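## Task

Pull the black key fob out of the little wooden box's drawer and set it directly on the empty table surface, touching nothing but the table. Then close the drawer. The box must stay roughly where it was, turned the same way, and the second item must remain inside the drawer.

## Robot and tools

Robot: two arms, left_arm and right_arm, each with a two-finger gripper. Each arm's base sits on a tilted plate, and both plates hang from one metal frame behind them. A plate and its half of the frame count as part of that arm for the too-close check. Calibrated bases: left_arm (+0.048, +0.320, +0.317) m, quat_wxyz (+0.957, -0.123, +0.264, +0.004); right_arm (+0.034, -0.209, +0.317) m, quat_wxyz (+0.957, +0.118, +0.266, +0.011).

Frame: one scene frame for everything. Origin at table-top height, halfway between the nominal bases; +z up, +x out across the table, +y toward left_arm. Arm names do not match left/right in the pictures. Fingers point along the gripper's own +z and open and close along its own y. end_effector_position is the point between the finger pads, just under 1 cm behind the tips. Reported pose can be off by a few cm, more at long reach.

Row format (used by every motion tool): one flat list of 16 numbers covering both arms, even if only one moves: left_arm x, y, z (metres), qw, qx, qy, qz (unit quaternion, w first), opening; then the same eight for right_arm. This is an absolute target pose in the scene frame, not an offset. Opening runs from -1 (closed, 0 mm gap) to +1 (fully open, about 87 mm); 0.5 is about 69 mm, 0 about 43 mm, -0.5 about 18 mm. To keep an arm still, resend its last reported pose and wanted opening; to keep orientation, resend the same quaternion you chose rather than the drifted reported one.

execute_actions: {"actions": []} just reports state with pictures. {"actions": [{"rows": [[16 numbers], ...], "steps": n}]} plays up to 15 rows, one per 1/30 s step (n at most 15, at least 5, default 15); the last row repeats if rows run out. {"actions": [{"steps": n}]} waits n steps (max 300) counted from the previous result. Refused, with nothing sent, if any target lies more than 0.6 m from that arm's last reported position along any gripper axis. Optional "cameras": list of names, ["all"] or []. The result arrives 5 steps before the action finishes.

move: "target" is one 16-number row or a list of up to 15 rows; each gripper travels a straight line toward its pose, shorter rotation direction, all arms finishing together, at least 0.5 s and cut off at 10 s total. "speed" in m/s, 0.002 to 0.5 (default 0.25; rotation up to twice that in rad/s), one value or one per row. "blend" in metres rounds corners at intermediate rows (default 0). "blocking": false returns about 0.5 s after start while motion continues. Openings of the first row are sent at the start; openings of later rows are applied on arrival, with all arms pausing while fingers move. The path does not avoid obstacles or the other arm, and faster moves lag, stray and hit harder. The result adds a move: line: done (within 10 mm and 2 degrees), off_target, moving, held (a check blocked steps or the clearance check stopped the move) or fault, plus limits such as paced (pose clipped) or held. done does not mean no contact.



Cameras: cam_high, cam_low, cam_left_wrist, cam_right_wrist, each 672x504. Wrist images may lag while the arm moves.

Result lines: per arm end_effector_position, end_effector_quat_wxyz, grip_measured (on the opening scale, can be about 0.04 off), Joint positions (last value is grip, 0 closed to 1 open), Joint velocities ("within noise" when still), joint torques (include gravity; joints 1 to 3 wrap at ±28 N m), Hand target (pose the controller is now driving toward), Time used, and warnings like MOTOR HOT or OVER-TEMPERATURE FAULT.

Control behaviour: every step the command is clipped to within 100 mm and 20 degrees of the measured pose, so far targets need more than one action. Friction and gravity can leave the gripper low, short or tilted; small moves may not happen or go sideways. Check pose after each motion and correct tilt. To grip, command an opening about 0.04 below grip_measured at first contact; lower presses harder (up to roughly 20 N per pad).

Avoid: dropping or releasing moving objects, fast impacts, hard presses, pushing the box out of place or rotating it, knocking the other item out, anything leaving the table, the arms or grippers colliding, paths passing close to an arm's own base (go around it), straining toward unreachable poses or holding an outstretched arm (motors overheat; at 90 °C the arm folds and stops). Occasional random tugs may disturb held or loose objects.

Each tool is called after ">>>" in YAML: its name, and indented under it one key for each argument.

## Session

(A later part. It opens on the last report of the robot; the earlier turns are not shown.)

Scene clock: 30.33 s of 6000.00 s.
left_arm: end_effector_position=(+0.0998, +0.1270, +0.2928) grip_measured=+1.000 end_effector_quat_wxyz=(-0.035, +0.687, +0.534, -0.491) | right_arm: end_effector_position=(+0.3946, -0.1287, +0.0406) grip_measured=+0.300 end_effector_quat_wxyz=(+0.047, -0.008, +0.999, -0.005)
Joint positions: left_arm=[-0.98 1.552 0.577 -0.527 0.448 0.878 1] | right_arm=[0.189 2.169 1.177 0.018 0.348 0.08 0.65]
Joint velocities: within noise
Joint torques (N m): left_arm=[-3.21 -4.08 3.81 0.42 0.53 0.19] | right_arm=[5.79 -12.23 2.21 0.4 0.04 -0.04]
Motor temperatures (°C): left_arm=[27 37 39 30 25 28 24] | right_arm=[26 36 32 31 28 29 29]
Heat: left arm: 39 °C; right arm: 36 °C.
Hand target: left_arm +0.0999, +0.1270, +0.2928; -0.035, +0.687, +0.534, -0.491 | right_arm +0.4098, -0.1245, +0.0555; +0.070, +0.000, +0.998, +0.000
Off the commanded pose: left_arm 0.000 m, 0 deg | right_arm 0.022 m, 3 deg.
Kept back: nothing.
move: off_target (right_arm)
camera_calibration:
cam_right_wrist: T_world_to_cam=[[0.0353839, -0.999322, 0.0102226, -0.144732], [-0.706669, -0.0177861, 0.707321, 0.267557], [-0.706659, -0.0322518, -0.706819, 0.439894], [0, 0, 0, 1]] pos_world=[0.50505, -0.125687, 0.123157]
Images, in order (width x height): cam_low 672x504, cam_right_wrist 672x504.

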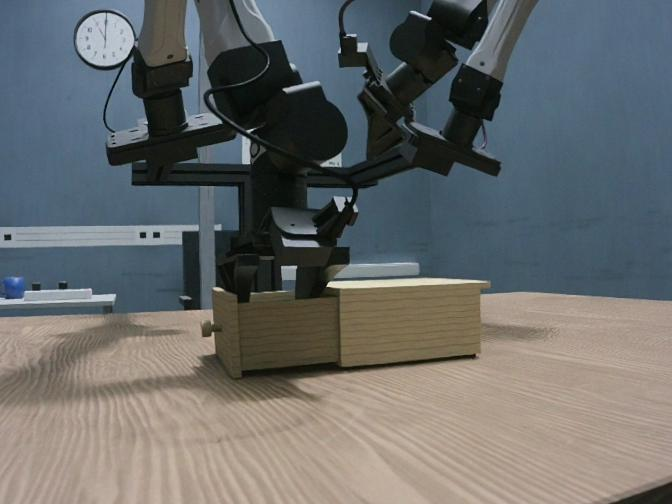

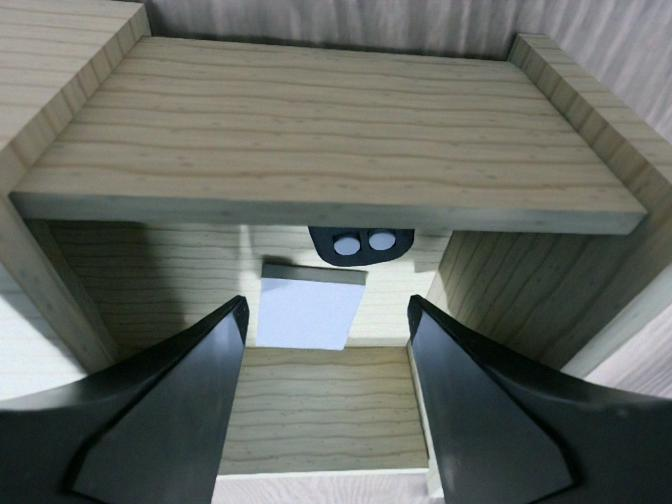

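>>> execute_actions:
  actions:
    - {"rows": [[0.0998,0.1270,0.2928,-0.035,0.687,0.534,-0.491,1,0.408,-0.1265,0.05,0.0698,0.0,0.9976,0.0,0.36],[0.0998,0.1270,0.2928,-0.035,0.687,0.534,-0.491,1,0.408,-0.1265,0.05,0.0698,0.0,0.9976,0.0,0.42],[0.0998,0.1270,0.2928,-0.035,0.687,0.534,-0.491,1,0.408,-0.1275,0.05,0.0698,0.0,0.9976,0.0,0.48],[0.0998,0.1270,0.2928,-0.035,0.687,0.534,-0.491,1,0.408,-0.129,0.05,0.0698,0.0,0.9976,0.0,0.54],[0.0998,0.1270,0.2928,-0.035,0.687,0.534,-0.491,1,0.408,-0.131,0.05,0.0698,0.0,0.9976,0.0,0.6],[0.0998,0.1270,0.2928,-0.035,0.687,0.534,-0.491,1,0.408,-0.132,0.05,0.0698,0.0,0.9976,0.0,0.66],[0.0998,0.1270,0.2928,-0.035,0.687,0.534,-0.491,1,0.408,-0.133,0.05,0.0698,0.0,0.9976,0.0,0.72],[0.0998,0.1270,0.2928,-0.035,0.687,0.534,-0.491,1,0.408,-0.134,0.05,0.0698,0.0,0.9976,0.0,0.78],[0.0998,0.1270,0.2928,-0.035,0.687,0.534,-0.491,1,0.408,-0.135,0.05,0.0698,0.0,0.9976,0.0,0.84],[0.0998,0.1270,0.2928,-0.035,0.687,0.534,-0.491,1,0.408,-0.136,0.05,0.0698,0.0,0.9976,0.0,0.9],[0.0998,0.1270,0.2928,-0.035,0.687,0.534,-0.491,1,0.408,-0.137,0.05,0.0698,0.0,0.9976,0.0,0.95],[0.0998,0.1270,0.2928,-0.035,0.687,0.534,-0.491,1,0.408,-0.138,0.05,0.0698,0.0,0.9976,0.0,1.0]], "steps": 15}
  cameras: ["cam_low", "cam_right_wrist", "cam_high"]

>>> zoom_image:
  camera: "cam_low"
  region: [180, 180, 380, 390]

>>> zoom_image:
  camera: "cam_high"
  region: [270, 280, 400, 360]

Scene clock: 31.10 s of 6000.00 s.
left_arm: end_effector_position=(+0.0998, +0.1270, +0.2928) grip_measured=+1.000 end_effector_quat_wxyz=(-0.035, +0.687, +0.534, -0.491) | right_arm: end_effector_position=(+0.3953, -0.1380, +0.0437) grip_measured=+0.860 end_effector_quat_wxyz=(+0.049, +0.005, +0.999, -0.019)
Joint positions: left_arm=[-0.98 1.552 0.577 -0.527 0.448 0.878 1] | right_arm=[0.179 2.151 1.164 0.019 0.372 0.094 0.93]
Joint velocities: left_arm=[within noise] | right_arm=[-0.061 -0.027 -0.032 0.007 -0.007 -0.095 0.817]
Joint torques (N m): left_arm=[-3.22 -4.11 3.79 0.42 0.56 0.18] | right_arm=[4 -10.67 1.87 0.6 -0.31 -0.28]
Motor temperatures (°C): left_arm=[27 37 39 30 25 28 24] | right_arm=[26 36 32 31 28 29 29]
Heat: left arm: 39 °C; right arm: 36 °C.
Steps of this call (1-13: nothing new was sent; 14-23: this action's first 10). Readings (end_effector_position of left_arm | right_arm):
14: (+0.0998, +0.1270, +0.2928) | (+0.3947, -0.1288, +0.0406)
15: (+0.0998, +0.1270, +0.2928) | (+0.3944, -0.1295, +0.0408)
17: (+0.0998, +0.1270, +0.2928) | (+0.3943, -0.1321, +0.0418)
21: (+0.0998, +0.1270, +0.2928) | (+0.3948, -0.1364, +0.0432)
23: the state above
camera_calibration:
cam_right_wrist: T_world_to_cam=[[0.00969434, -0.99925, 0.0374802, -0.145102], [-0.71049, 0.0194918, 0.703437, 0.27251], [-0.70364, -0.0334487, -0.709769, 0.441051], [0, 0, 0, 1]] pos_world=[0.505363, -0.135553, 0.126789]
Images, in order (width x height): cam_high 672x504, cam_low 672x504, cam_right_wrist 672x504.

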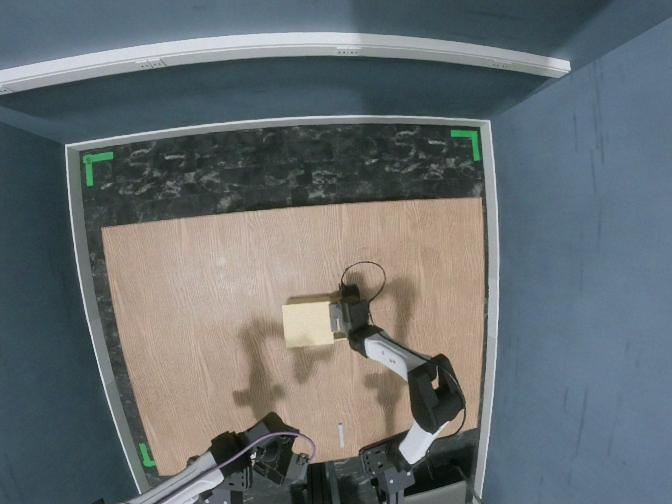

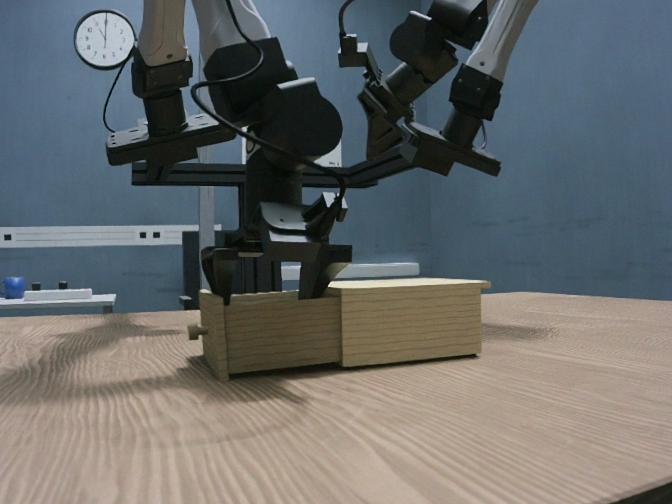

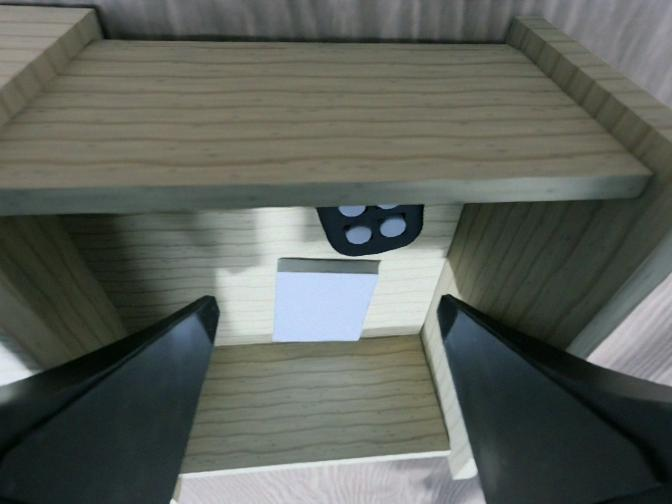

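Scaled by 2.400 from the camera's 672x504 image, which has a finer 960x720 frame.

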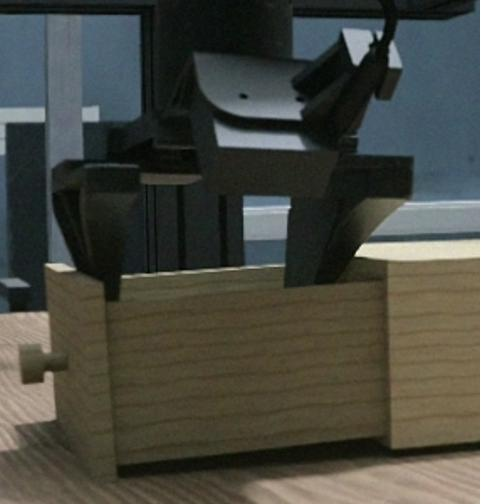

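Scaled by 3.877 from the camera's 672x504 image, which has a finer 960x720 frame.

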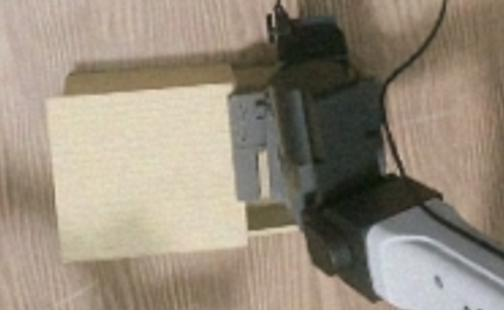

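>>> move:
  target:
    - [0.0998, 0.1270, 0.2928, -0.035, 0.687, 0.534, -0.491, 1, 0.415, -0.143, 0.085, 0.0698, 0.0, 0.9976, 0.0, 0.15]
    - [0.0998, 0.1270, 0.2928, -0.035, 0.687, 0.534, -0.491, 1, 0.428, -0.155, 0.072, 0.0732, -0.0659, 0.9941, -0.0472, 0.15]
  speed: 0.15
  blend: [0.01, 0]
  cameras: ["cam_low", "cam_right_wrist", "cam_high"]

>>> zoom_image:
  camera: "cam_right_wrist"
  region: [100, 100, 500, 450]

>>> zoom_image:
  camera: "cam_low"
  region: [180, 180, 380, 390]

Scene clock: 32.97 s of 6000.00 s.
left_arm: end_effector_position=(+0.0998, +0.1270, +0.2928) grip_measured=+1.000 end_effector_quat_wxyz=(-0.035, +0.687, +0.534, -0.491) | right_arm: end_effector_position=(+0.4301, -0.1601, +0.0759) grip_measured=+0.150 end_effector_quat_wxyz=(+0.079, -0.053, +0.995, -0.044)
Joint positions: left_arm=[-0.98 1.552 0.577 -0.527 0.448 0.878 1] | right_arm=[0.176 2.054 1.195 -0.042 0.416 -0.051 0.575]
Joint velocities: within noise
Joint torques (N m): left_arm=[-3.19 -4.14 3.85 0.43 0.54 0.19] | right_arm=[5.42 -6.97 5.07 0.38 0.1 -0.28]
Motor temperatures (°C): left_arm=[27 37 39 30 25 28 24] | right_arm=[26 36 32 31 28 29 29]
Heat: left arm: 39 °C; right arm: 36 °C.
Hand target: left_arm +0.0999, +0.1270, +0.2928; -0.035, +0.687, +0.534, -0.491 | right_arm +0.4280, -0.1550, +0.0721; +0.073, -0.066, +0.994, -0.047
Off your previous action's commanded pose at its last step (step 5 of this call): left_arm 0.000 m, 0 deg | right_arm 0.014 m, 3 deg.
Off the commanded pose: left_arm 0.000 m, 0 deg | right_arm 0.007 m, 2 deg.
Kept back: nothing.
move: done
camera_calibration:
cam_right_wrist: T_world_to_cam=[[0.11881, -0.988111, 0.0975715, -0.218433], [-0.749172, -0.024719, 0.661914, 0.287736], [-0.651633, -0.15174, -0.743202, 0.448806], [0, 0, 0, 1]] pos_world=[0.533972, -0.140622, 0.16441]
Images, in order (width x height): cam_high 672x504, cam_low 672x504, cam_right_wrist 672x504.

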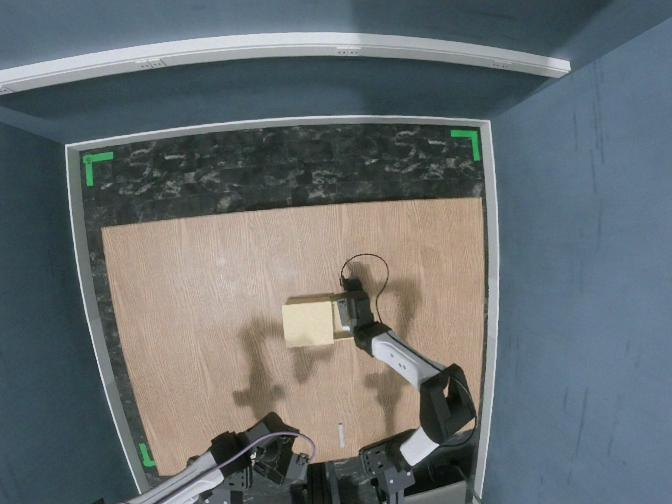

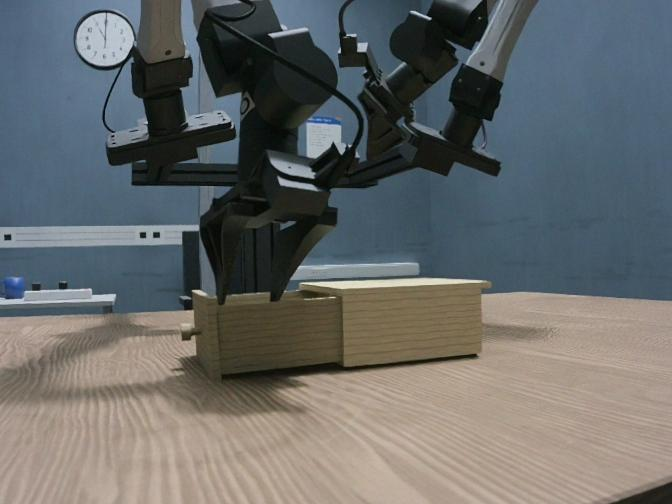

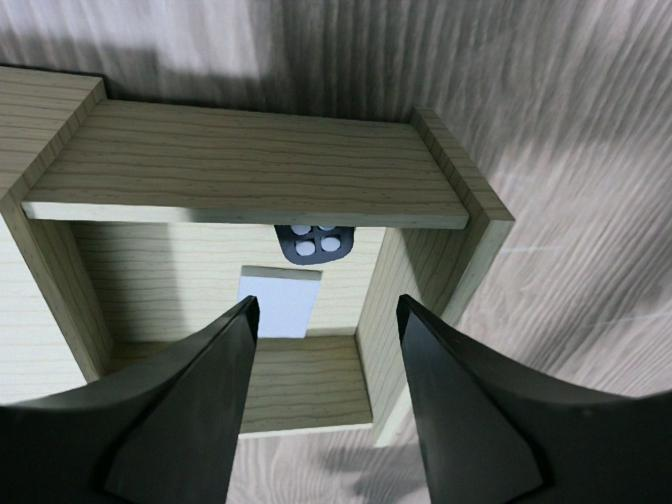

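Scaled by 1.260 from the camera's 672x504 image, which has a finer 960x720 frame.

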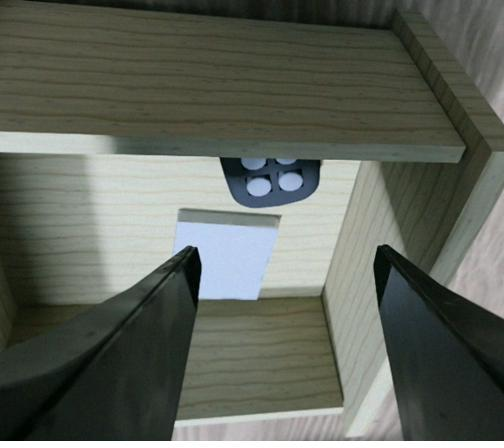

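Scaled by 2.400 from the camera's 672x504 image, which has a finer 960x720 frame.

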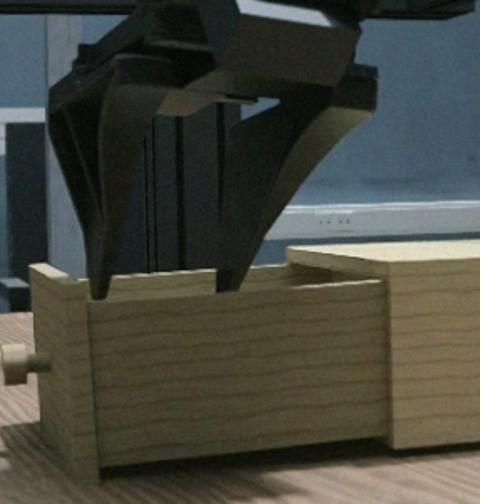

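>>> move:
  target: [0.0998, 0.1270, 0.2928, -0.035, 0.687, 0.534, -0.491, 1, 0.428, -0.154, 0.019, 0.0732, -0.0659, 0.9941, -0.0472, 0.15]
  speed: 0.1
  cameras: ["cam_low", "cam_right_wrist"]

>>> zoom_image:
  camera: "cam_right_wrist"
  region: [100, 100, 500, 450]

>>> zoom_image:
  camera: "cam_low"
  region: [180, 180, 380, 390]

Scene clock: 34.40 s of 6000.00 s.
left_arm: end_effector_position=(+0.0998, +0.1270, +0.2928) grip_measured=+1.000 end_effector_quat_wxyz=(-0.035, +0.687, +0.534, -0.491) | right_arm: end_effector_position=(+0.4225, -0.1517, +0.0284) grip_measured=+0.150 end_effector_quat_wxyz=(+0.064, -0.072, +0.994, -0.047)
Joint positions: left_arm=[-0.98 1.552 0.577 -0.527 0.448 0.878 1] | right_arm=[0.164 2.226 1.274 0.025 0.413 -0.088 0.575]
Joint velocities: within noise
Joint torques (N m): left_arm=[-3.22 -4.11 3.82 0.43 0.54 0.18] | right_arm=[3.02 -6.84 4.72 0.78 -0.05 -0.19]
Motor temperatures (°C): left_arm=[27 37 39 30 25 28 24] | right_arm=[26 36 32 31 28 29 29]
Heat: left arm: 39 °C; right arm: 36 °C.
Hand target: left_arm +0.0999, +0.1270, +0.2928; -0.035, +0.687, +0.534, -0.491 | right_arm +0.4276, -0.1541, +0.0195; +0.073, -0.066, +0.994, -0.047
Off the commanded pose: left_arm 0.000 m, 0 deg | right_arm 0.011 m, 1 deg.
Kept back: nothing.
move: off_target (right_arm)
camera_calibration:
cam_right_wrist: T_world_to_cam=[[0.15659, -0.982144, 0.104269, -0.21992], [-0.728105, -0.0434605, 0.684086, 0.301317], [-0.66734, -0.18304, -0.72191, 0.411112], [0, 0, 0, 1]] pos_world=[0.528179, -0.127648, 0.11359]
Images, in order (width x height): cam_low 672x504, cam_right_wrist 672x504.

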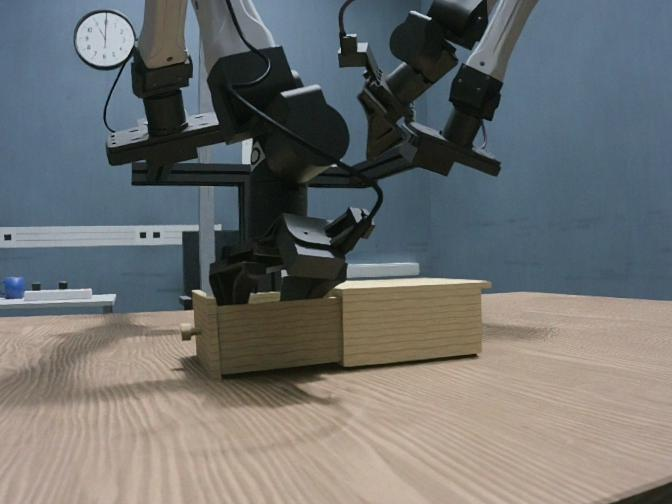

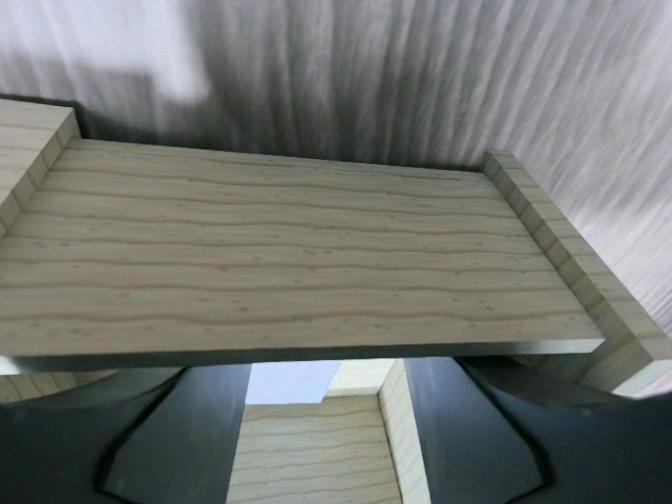

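Scaled by 1.260 from the camera's 672x504 image, which has a finer 960x720 frame.

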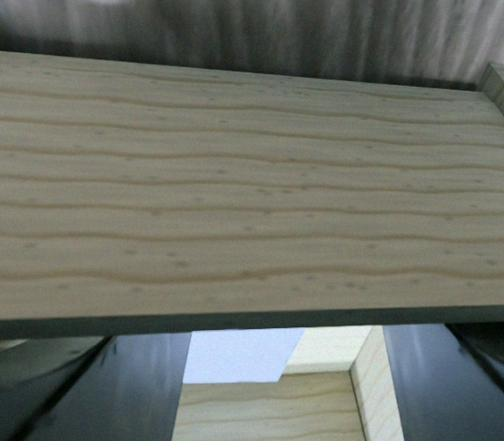

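Scaled by 2.400 from the camera's 672x504 image, which has a finer 960x720 frame.

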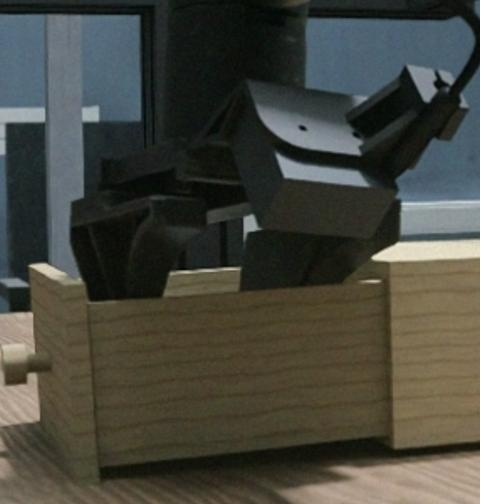

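>>> execute_actions:
  actions:
    - {"rows": [[0.0998,0.1270,0.2928,-0.035,0.687,0.534,-0.491,1,0.428,-0.155,0.021,0.0732,-0.0659,0.9941,-0.0472,0.1],[0.0998,0.1270,0.2928,-0.035,0.687,0.534,-0.491,1,0.428,-0.155,0.021,0.0732,-0.0659,0.9941,-0.0472,0.06],[0.0998,0.1270,0.2928,-0.035,0.687,0.534,-0.491,1,0.428,-0.155,0.021,0.0732,-0.0659,0.9941,-0.0472,0.02],[0.0998,0.1270,0.2928,-0.035,0.687,0.534,-0.491,1,0.428,-0.155,0.021,0.0732,-0.0659,0.9941,-0.0472,-0.02],[0.0998,0.1270,0.2928,-0.035,0.687,0.534,-0.491,1,0.428,-0.155,0.021,0.0732,-0.0659,0.9941,-0.0472,-0.06],[0.0998,0.1270,0.2928,-0.035,0.687,0.534,-0.491,1,0.428,-0.155,0.021,0.0732,-0.0659,0.9941,-0.0472,-0.1],[0.0998,0.1270,0.2928,-0.035,0.687,0.534,-0.491,1,0.428,-0.155,0.021,0.0732,-0.0659,0.9941,-0.0472,-0.14],[0.0998,0.1270,0.2928,-0.035,0.687,0.534,-0.491,1,0.428,-0.155,0.021,0.0732,-0.0659,0.9941,-0.0472,-0.18],[0.0998,0.1270,0.2928,-0.035,0.687,0.534,-0.491,1,0.428,-0.155,0.021,0.0732,-0.0659,0.9941,-0.0472,-0.22],[0.0998,0.1270,0.2928,-0.035,0.687,0.534,-0.491,1,0.428,-0.155,0.021,0.0732,-0.0659,0.9941,-0.0472,-0.26],[0.0998,0.1270,0.2928,-0.035,0.687,0.534,-0.491,1,0.428,-0.155,0.021,0.0732,-0.0659,0.9941,-0.0472,-0.3]], "steps": 15}

>>> execute_actions:
  actions:
    - {"steps": 8}
  cameras: ["cam_low", "cam_right_wrist"]

Scene clock: 35.43 s of 6000.00 s.
left_arm: end_effector_position=(+0.0998, +0.1270, +0.2928) grip_measured=+1.000 end_effector_quat_wxyz=(-0.035, +0.687, +0.534, -0.491) | right_arm: end_effector_position=(+0.4244, -0.1517, +0.0281) grip_measured=-0.182 end_effector_quat_wxyz=(+0.068, -0.071, +0.994, -0.046)
Joint positions: left_arm=[-0.98 1.552 0.577 -0.527 0.448 0.878 1] | right_arm=[0.163 2.226 1.274 0.034 0.41 -0.091 0.409]
Joint velocities: within noise
Joint torques (N m): left_arm=[-3.21 -4.1 3.81 0.43 0.54 0.17] | right_arm=[3.03 -7.36 4.29 0.69 -0.02 -0.22]
Motor temperatures (°C): left_arm=[27 37 39 30 25 28 24] | right_arm=[26 36 32 31 28 29 29]
Heat: left arm: 39 °C; right arm: 36 °C.
Steps of this call (1-21: nothing new was sent; 22-31: this action's first 10). Readings (end_effector_position of left_arm | right_arm):
22: (+0.0998, +0.1270, +0.2928) | (+0.4225, -0.1516, +0.0283)
23: (+0.0998, +0.1270, +0.2928) | (+0.4226, -0.1514, +0.0283)
25: (+0.0998, +0.1270, +0.2928) | (+0.4231, -0.1512, +0.0283)
29: (+0.0998, +0.1270, +0.2928) | (+0.4244, -0.1516, +0.0281)
31: the state above

Scene clock: 35.70 s of 6000.00 s.
left_arm: end_effector_position=(+0.0998, +0.1270, +0.2928) grip_measured=+1.000 end_effector_quat_wxyz=(-0.035, +0.687, +0.534, -0.491) | right_arm: end_effector_position=(+0.4244, -0.1517, +0.0281) grip_measured=-0.182 end_effector_quat_wxyz=(+0.068, -0.071, +0.994, -0.046)
Joint positions: left_arm=[-0.98 1.552 0.577 -0.527 0.448 0.878 1] | right_arm=[0.163 2.226 1.274 0.034 0.41 -0.091 0.409]
Joint velocities: within noise
Joint torques (N m): left_arm=[-3.21 -4.07 3.84 0.42 0.54 0.19] | right_arm=[3.15 -7.43 4.3 0.65 0 -0.22]
Motor temperatures (°C): left_arm=[27 37 39 30 25 28 24] | right_arm=[26 36 32 31 28 29 29]
Heat: left arm: 39 °C; right arm: 36 °C.
Hand target: left_arm +0.0999, +0.1270, +0.2928; -0.035, +0.687, +0.534, -0.491 | right_arm +0.4277, -0.1550, +0.0213; +0.073, -0.066, +0.994, -0.047
Off the commanded pose: left_arm 0.000 m, 0 deg | right_arm 0.009 m, 1 deg.
Steps of this call (1-5: your previous action's last 5; 6-8: nothing new was sent). Readings (end_effector_position of left_arm | right_arm):
1: (+0.0998, +0.1270, +0.2928) | (+0.4244, -0.1517, +0.0281)
2: (+0.0998, +0.1270, +0.2928) | (+0.4244, -0.1517, +0.0281)
4: (+0.0998, +0.1270, +0.2928) | (+0.4244, -0.1517, +0.0281)
8: the state above
camera_calibration:
cam_right_wrist: T_world_to_cam=[[0.154702, -0.982648, 0.10232, -0.2194], [-0.733064, -0.0447392, 0.678687, 0.304995], [-0.662333, -0.180001, -0.727265, 0.410677], [0, 0, 0, 1]] pos_world=[0.529528, -0.128025, 0.114124]
Images, in order (width x height): cam_low 672x504, cam_right_wrist 672x504.

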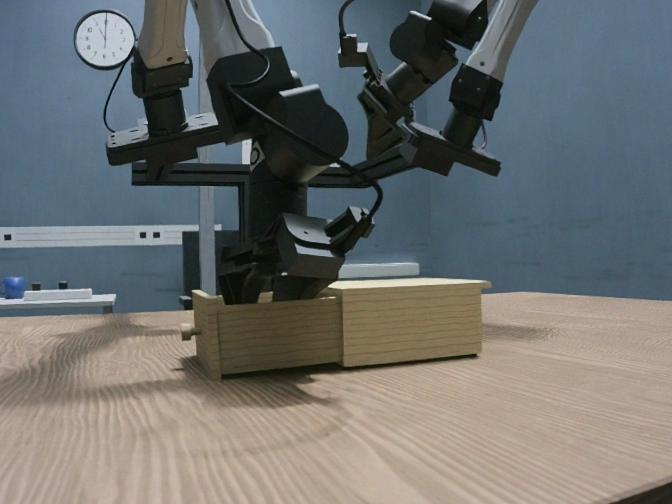

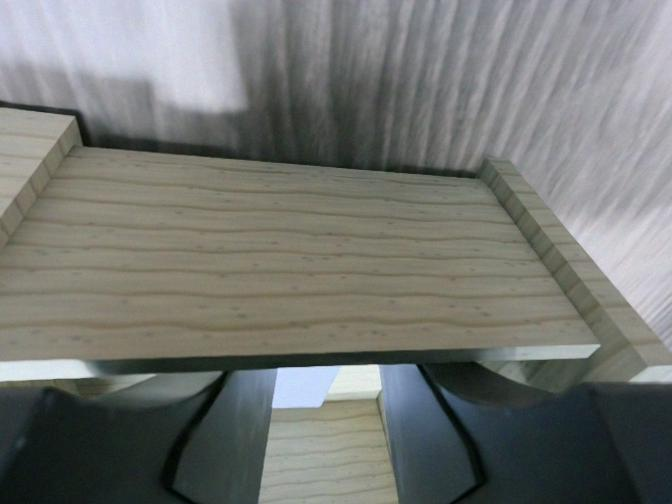

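>>> move:
  target:
    - [0.0998, 0.1270, 0.2928, -0.035, 0.687, 0.534, -0.491, 1, 0.428, -0.155, 0.13, 0.0732, -0.0659, 0.9941, -0.0472, -0.3]
    - [0.0998, 0.1270, 0.2928, -0.035, 0.687, 0.534, -0.491, 1, 0.42, -0.33, 0.115, 0.068, -0.071, 0.994, -0.046, -0.3]
    - [0.0998, 0.1270, 0.2928, -0.035, 0.687, 0.534, -0.491, 1, 0.42, -0.33, 0.05, 0.068, -0.071, 0.994, -0.046, -0.3]
  speed: [0.15, 0.25, 0.2]
  blend: [0.02, 0.04, 0]
  cameras: ["cam_low", "cam_right_wrist", "cam_high"]

>>> zoom_image:
  camera: "cam_high"
  region: [270, 270, 470, 390]

>>> zoom_image:
  camera: "cam_low"
  region: [0, 180, 340, 430]

Scene clock: 38.70 s of 6000.00 s.
left_arm: end_effector_position=(+0.0998, +0.1270, +0.2928) grip_measured=+1.000 end_effector_quat_wxyz=(-0.035, +0.687, +0.534, -0.491) | right_arm: end_effector_position=(+0.4145, -0.3247, +0.0533) grip_measured=-0.182 end_effector_quat_wxyz=(+0.060, -0.072, +0.995, -0.044)
Joint positions: left_arm=[-0.98 1.552 0.577 -0.527 0.448 0.878 1] | right_arm=[-0.247 2.011 1.172 -0.006 0.147 -0.416 0.409]
Joint velocities: within noise
Joint torques (N m): left_arm=[-3.23 -4.08 3.79 0.43 0.54 0.19] | right_arm=[0.28 -8.06 5.08 0.62 -0.11 -0.25]
Motor temperatures (°C): left_arm=[27 37 39 30 25 28 24] | right_arm=[26 37 32 31 28 29 29]
Heat: left arm: 39 °C; right arm: 37 °C.
Hand target: left_arm +0.0999, +0.1270, +0.2928; -0.035, +0.687, +0.534, -0.491 | right_arm +0.4197, -0.3301, +0.0502; +0.068, -0.071, +0.994, -0.046
Off the commanded pose: left_arm 0.000 m, 0 deg | right_arm 0.008 m, 1 deg.
Kept back: nothing.
move: done; blend cut to 0.0325 m at target 2
camera_calibration:
cam_right_wrist: T_world_to_cam=[[0.158001, -0.982599, 0.0976496, -0.391486], [-0.721122, -0.0472656, 0.691194, 0.26637], [-0.674551, -0.179627, -0.716041, 0.395926], [0, 0, 0, 1]] pos_world=[0.521013, -0.300965, 0.137614]
Images, in order (width x height): cam_high 672x504, cam_low 672x504, cam_right_wrist 672x504.

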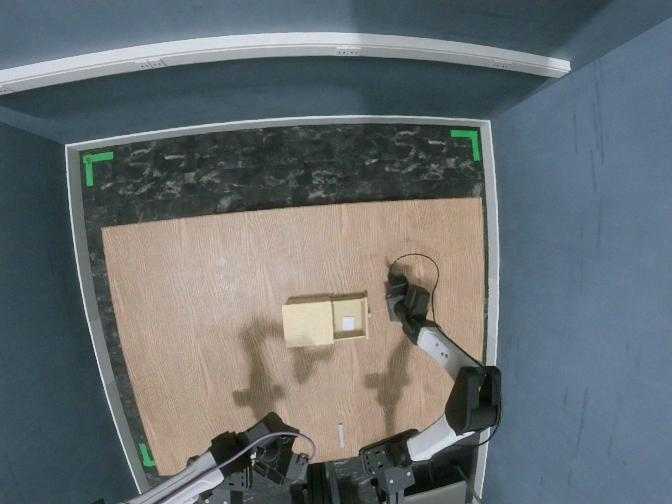

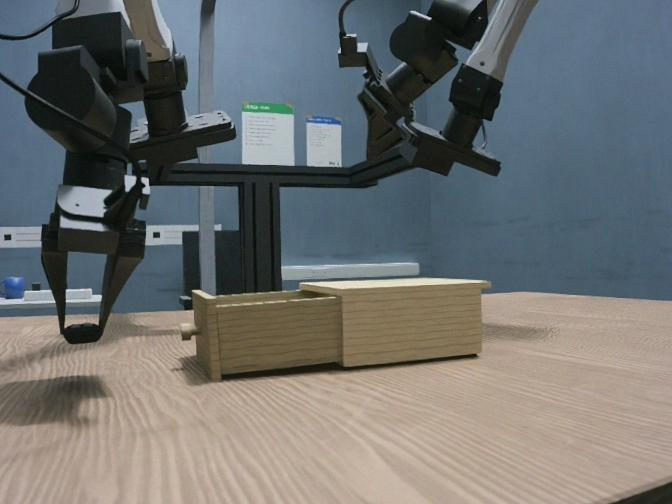

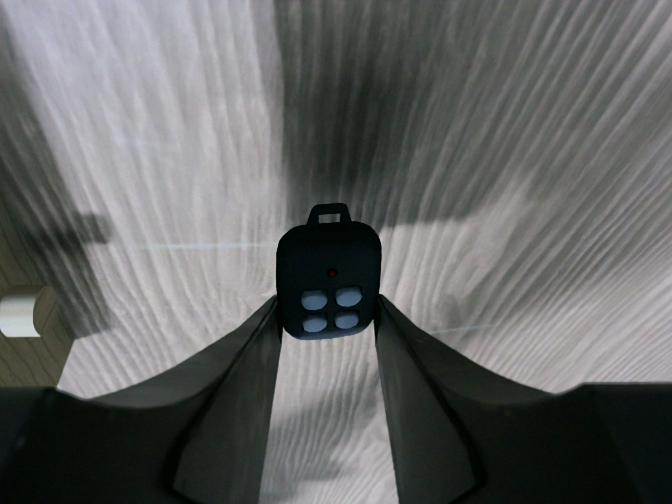

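Scaled by 2.520 from the camera's 672x504 image, which has a finer 960x720 frame.

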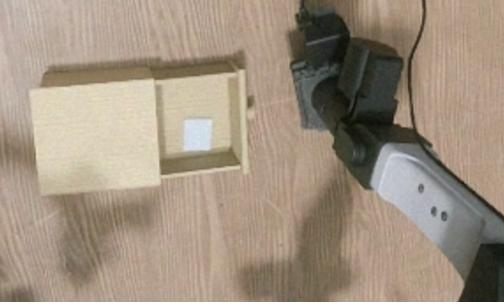

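Scaled by 1.482 from the camera's 672x504 image, which has a finer 960x720 frame.

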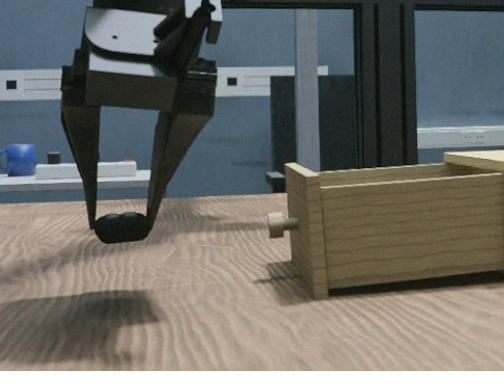

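>>> move:
  target: [0.0998, 0.1270, 0.2928, -0.035, 0.687, 0.534, -0.491, 1, 0.42, -0.33, 0.008, 0.070, -0.071, 0.994, -0.046, -0.3]
  speed: 0.1
  cameras: ["cam_low", "cam_right_wrist"]

>>> zoom_image:
  camera: "cam_low"
  region: [0, 230, 240, 430]

Scene clock: 39.63 s of 6000.00 s.
left_arm: end_effector_position=(+0.0998, +0.1270, +0.2928) grip_measured=+1.000 end_effector_quat_wxyz=(-0.035, +0.687, +0.534, -0.491) | right_arm: end_effector_position=(+0.4123, -0.3254, +0.0164) grip_measured=-0.182 end_effector_quat_wxyz=(+0.056, -0.071, +0.995, -0.044)
Joint positions: left_arm=[-0.98 1.552 0.577 -0.527 0.448 0.878 1] | right_arm=[-0.259 2.142 1.234 0.057 0.14 -0.423 0.409]
Joint velocities: within noise
Joint torques (N m): left_arm=[-3.18 -4.1 3.79 0.44 0.55 0.19] | right_arm=[0.4 -6.98 5.15 0.78 -0.13 -0.27]
Motor temperatures (°C): left_arm=[27 37 39 30 25 28 24] | right_arm=[26 37 32 31 28 29 29]
Heat: left arm: 39 °C; right arm: 37 °C.
Hand target: left_arm +0.0999, +0.1270, +0.2928; -0.035, +0.687, +0.534, -0.491 | right_arm +0.4196, -0.3299, +0.0086; +0.070, -0.071, +0.994, -0.046
Off the commanded pose: left_arm 0.000 m, 0 deg | right_arm 0.012 m, 2 deg.
Kept back: nothing.
move: off_target (right_arm)
camera_calibration:
cam_right_wrist: T_world_to_cam=[[0.156714, -0.982957, 0.0961054, -0.387864], [-0.71636, -0.046141, 0.696203, 0.288596], [-0.679903, -0.177951, -0.711382, 0.370572], [0, 0, 0, 1]] pos_world=[0.519475, -0.301994, 0.0999728]
Images, in order (width x height): cam_low 672x504, cam_right_wrist 672x504.

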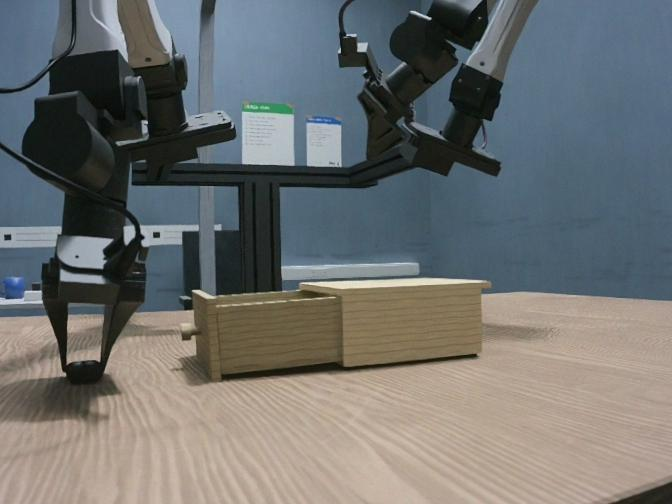

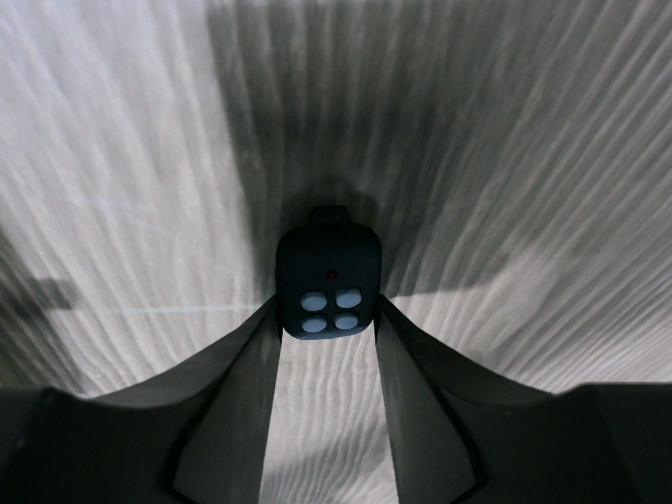

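Scaled by 2.100 from the camera's 672x504 image, which has a finer 960x720 frame.

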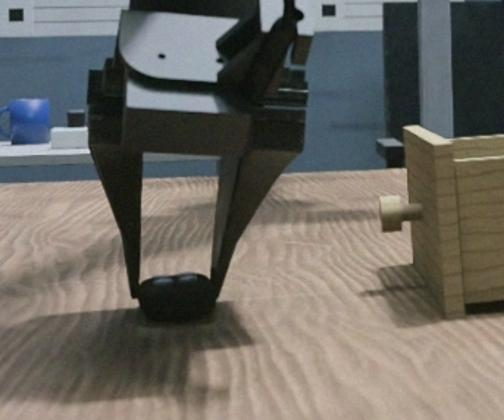

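>>> move:
  target: [0.0998, 0.1270, 0.2928, -0.035, 0.687, 0.534, -0.491, 1, 0.42, -0.33, -0.002, 0.076, -0.071, 0.993, -0.046, -0.3]
  speed: 0.05
  cameras: ["cam_low"]

>>> zoom_image:
  camera: "cam_low"
  region: [0, 230, 240, 430]

Scene clock: 40.57 s of 6000.00 s.
left_arm: end_effector_position=(+0.0998, +0.1270, +0.2928) grip_measured=+1.000 end_effector_quat_wxyz=(-0.035, +0.687, +0.534, -0.491) | right_arm: end_effector_position=(+0.4119, -0.3253, +0.0158) grip_measured=-0.182 end_effector_quat_wxyz=(+0.055, -0.071, +0.995, -0.044)
Joint positions: left_arm=[-0.98 1.552 0.577 -0.527 0.448 0.878 1] | right_arm=[-0.259 2.145 1.236 0.057 0.14 -0.423 0.409]
Joint velocities: within noise
Joint torques (N m): left_arm=[-3.22 -4.08 3.82 0.43 0.54 0.19] | right_arm=[0.06 -5.03 5.45 1.15 -0.19 -0.29]
Motor temperatures (°C): left_arm=[27 37 39 30 25 28 24] | right_arm=[26 37 32 31 28 29 29]
Heat: left arm: 39 °C; right arm: 37 °C.
Hand target: left_arm +0.0999, +0.1270, +0.2928; -0.035, +0.687, +0.534, -0.491 | right_arm +0.4191, -0.3298, -0.0002; +0.075, -0.071, +0.994, -0.046
Off the commanded pose: left_arm 0.000 m, 0 deg | right_arm 0.020 m, 2 deg.
Kept back: nothing.
move: off_target (right_arm)
Images, in order (width x height): cam_low 672x504.

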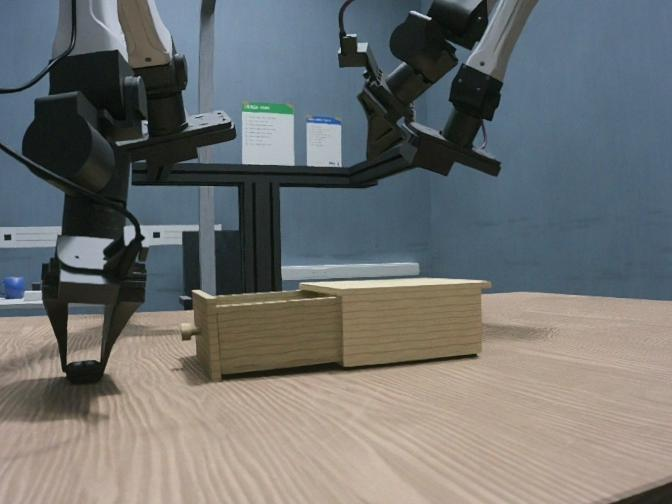

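Scaled by 2.100 from the camera's 672x504 image, which has a finer 960x720 frame.

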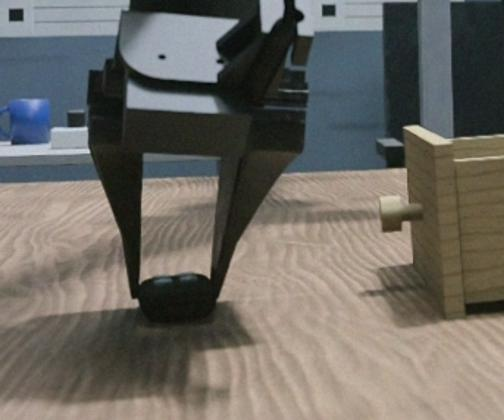

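>>> execute_actions:
  actions:
    - {"rows": [[0.0998,0.1270,0.2928,-0.035,0.687,0.534,-0.491,1,0.419,-0.33,0.004,0.075,-0.071,0.994,-0.046,-0.22],[0.0998,0.1270,0.2928,-0.035,0.687,0.534,-0.491,1,0.419,-0.33,0.006,0.075,-0.071,0.994,-0.046,-0.18],[0.0998,0.1270,0.2928,-0.035,0.687,0.534,-0.491,1,0.419,-0.33,0.008,0.075,-0.071,0.994,-0.046,-0.14],[0.0998,0.1270,0.2928,-0.035,0.687,0.534,-0.491,1,0.419,-0.33,0.008,0.075,-0.071,0.994,-0.046,-0.1],[0.0998,0.1270,0.2928,-0.035,0.687,0.534,-0.491,1,0.419,-0.33,0.008,0.075,-0.071,0.994,-0.046,-0.05],[0.0998,0.1270,0.2928,-0.035,0.687,0.534,-0.491,1,0.419,-0.33,0.009,0.075,-0.071,0.994,-0.046,0.0],[0.0998,0.1270,0.2928,-0.035,0.687,0.534,-0.491,1,0.419,-0.33,0.009,0.075,-0.071,0.994,-0.046,0.05],[0.0998,0.1270,0.2928,-0.035,0.687,0.534,-0.491,1,0.419,-0.33,0.009,0.075,-0.071,0.994,-0.046,0.1],[0.0998,0.1270,0.2928,-0.035,0.687,0.534,-0.491,1,0.419,-0.33,0.009,0.075,-0.071,0.994,-0.046,0.15]], "steps": 13}

Scene clock: 41.23 s of 6000.00 s.
left_arm: end_effector_position=(+0.0998, +0.1270, +0.2928) grip_measured=+1.000 end_effector_quat_wxyz=(-0.035, +0.687, +0.534, -0.491) | right_arm: end_effector_position=(+0.4147, -0.3291, +0.0155) grip_measured=+0.076 end_effector_quat_wxyz=(+0.061, -0.072, +0.994, -0.049)
Joint positions: left_arm=[-0.98 1.552 0.577 -0.527 0.448 0.878 1] | right_arm=[-0.263 2.145 1.236 0.073 0.143 -0.431 0.538]
Joint velocities: left_arm=[within noise] | right_arm=[-0.061 0.002 0.002 -0.051 0.007 -0.037 0.512]
Joint torques (N m): left_arm=[-3.22 -4.08 3.78 0.44 0.55 0.19] | right_arm=[0.96 -7.69 3.36 0.88 -0.2 -0.14]
Motor temperatures (°C): left_arm=[27 37 39 30 25 28 24] | right_arm=[26 37 32 31 28 29 29]
Heat: left arm: 39 °C; right arm: 37 °C.
Steps of this call (1-12: nothing new was sent; 13-20: this action's first 8). Readings (end_effector_position of left_arm | right_arm):
13: (+0.0998, +0.1270, +0.2928) | (+0.4119, -0.3253, +0.0158)
14: (+0.0998, +0.1270, +0.2928) | (+0.4119, -0.3253, +0.0158)
16: (+0.0998, +0.1270, +0.2928) | (+0.4134, -0.3257, +0.0155)
20: the state above

>>> move:
  target:
    - [0.22, 0.127, 0.23, 0.0923, 0.701, 0.701, -0.0923, 1, 0.42, -0.328, 0.085, 0.068, -0.071, 0.994, -0.046, 0.5]
    - [0.40, 0.13, 0.10, 0.0923, 0.701, 0.701, -0.0923, 1, 0.392, -0.272, 0.085, -0.0739, 0.7032, 0.7032, 0.0739, 0.5]
  speed: [0.3, 0.4]
  blend: [0.02, 0]

>>> zoom_image:
  camera: "cam_high"
  region: [240, 270, 440, 390]

>>> zoom_image:
  camera: "cam_low"
  region: [0, 150, 500, 430]

Scene clock: 50.73 s of 6000.00 s.
left_arm: end_effector_position=(+0.4035, +0.1291, +0.1069) grip_measured=+1.000 end_effector_quat_wxyz=(+0.100, +0.699, +0.703, -0.083) | right_arm: end_effector_position=(+0.3833, -0.2675, +0.0780) grip_measured=+0.500 end_effector_quat_wxyz=(-0.089, +0.698, +0.708, +0.065)
Joint positions: left_arm=[-0.546 2.12 1.167 -0.119 -0.253 1.166 1] | right_arm=[-0.387 1.952 1.104 -0.246 -0.165 1.177 0.75]
Joint velocities: within noise
Joint torques (N m): left_arm=[-4.33 -7.68 4.38 0.62 0.33 0.24] | right_arm=[-0.09 -10.47 2.04 0.1 -0.12 -0.06]
Motor temperatures (°C): left_arm=[27 38 39 30 25 27 23] | right_arm=[26 38 31 31 28 29 29]
Heat: left arm: 39 °C; right arm: 38 °C.
Hand target: left_arm +0.3999, +0.1300, +0.1002; +0.093, +0.701, +0.701, -0.092 | right_arm +0.3920, -0.2720, +0.0850; -0.074, +0.703, +0.703, +0.074
Off your previous action's commanded pose at its last step (step 5 of this call): left_arm 0.000 m, 0 deg | right_arm 0.008 m, 2 deg.
Off the commanded pose: left_arm 0.008 m, 1 deg | right_arm 0.012 m, 2 deg.
Kept back: nothing.
move: off_target (right_arm)
camera_calibration:
cam_left_wrist: T_world_to_cam=[[-0.999281, -0.00975985, -0.03664, 0.406368], [-0.0284757, 0.831227, 0.555203, -0.130569], [0.0250374, 0.555847, -0.830908, 0.147842], [0, 0, 0, 1]] pos_world=[0.398656, 0.0303214, 0.210225]
cam_right_wrist: T_world_to_cam=[[-0.998936, -0.0380702, 0.0260105, 0.368861], [0.00573879, 0.457082, 0.889406, 0.0704138], [-0.0457488, 0.888609, -0.456378, 0.427333], [0, 0, 0, 1]] pos_world=[0.387614, -0.397874, 0.122804]

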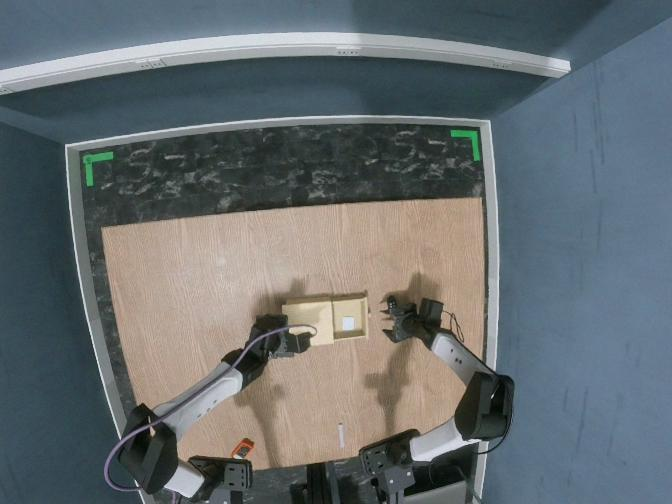

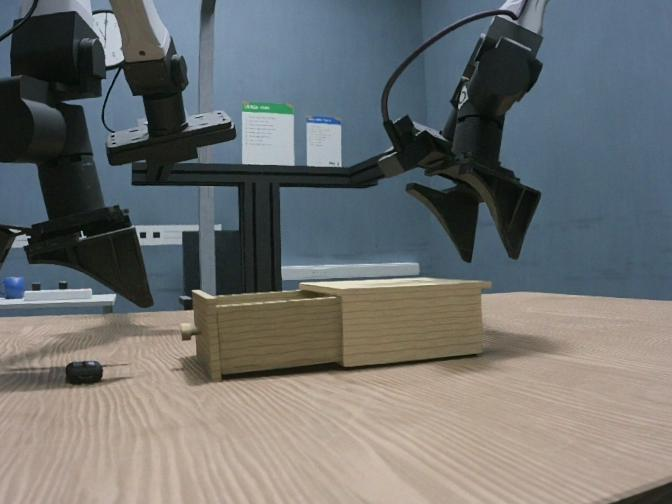

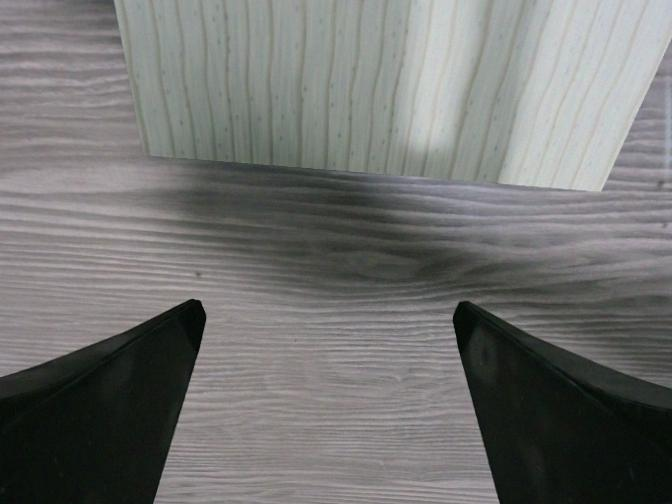

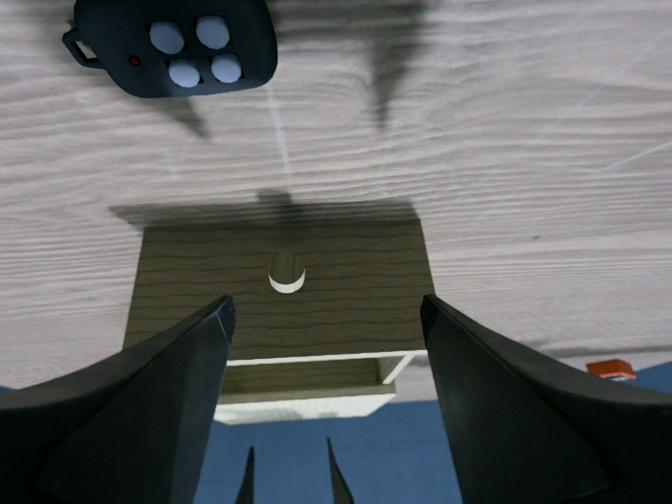

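Scaled by 2.520 from the camera's 672x504 image, which has a finer 960x720 frame.

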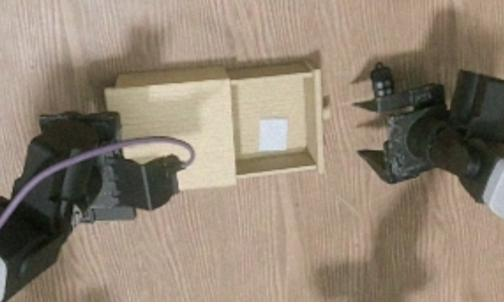

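Scaled by 1.008 from the camera's 672x504 image, which has a finer 960x720 frame.

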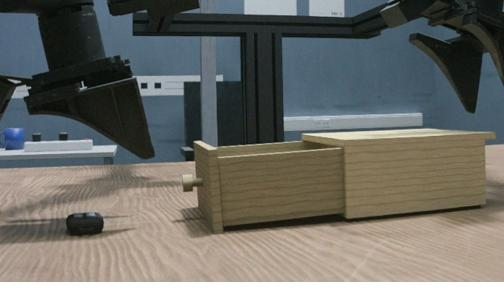

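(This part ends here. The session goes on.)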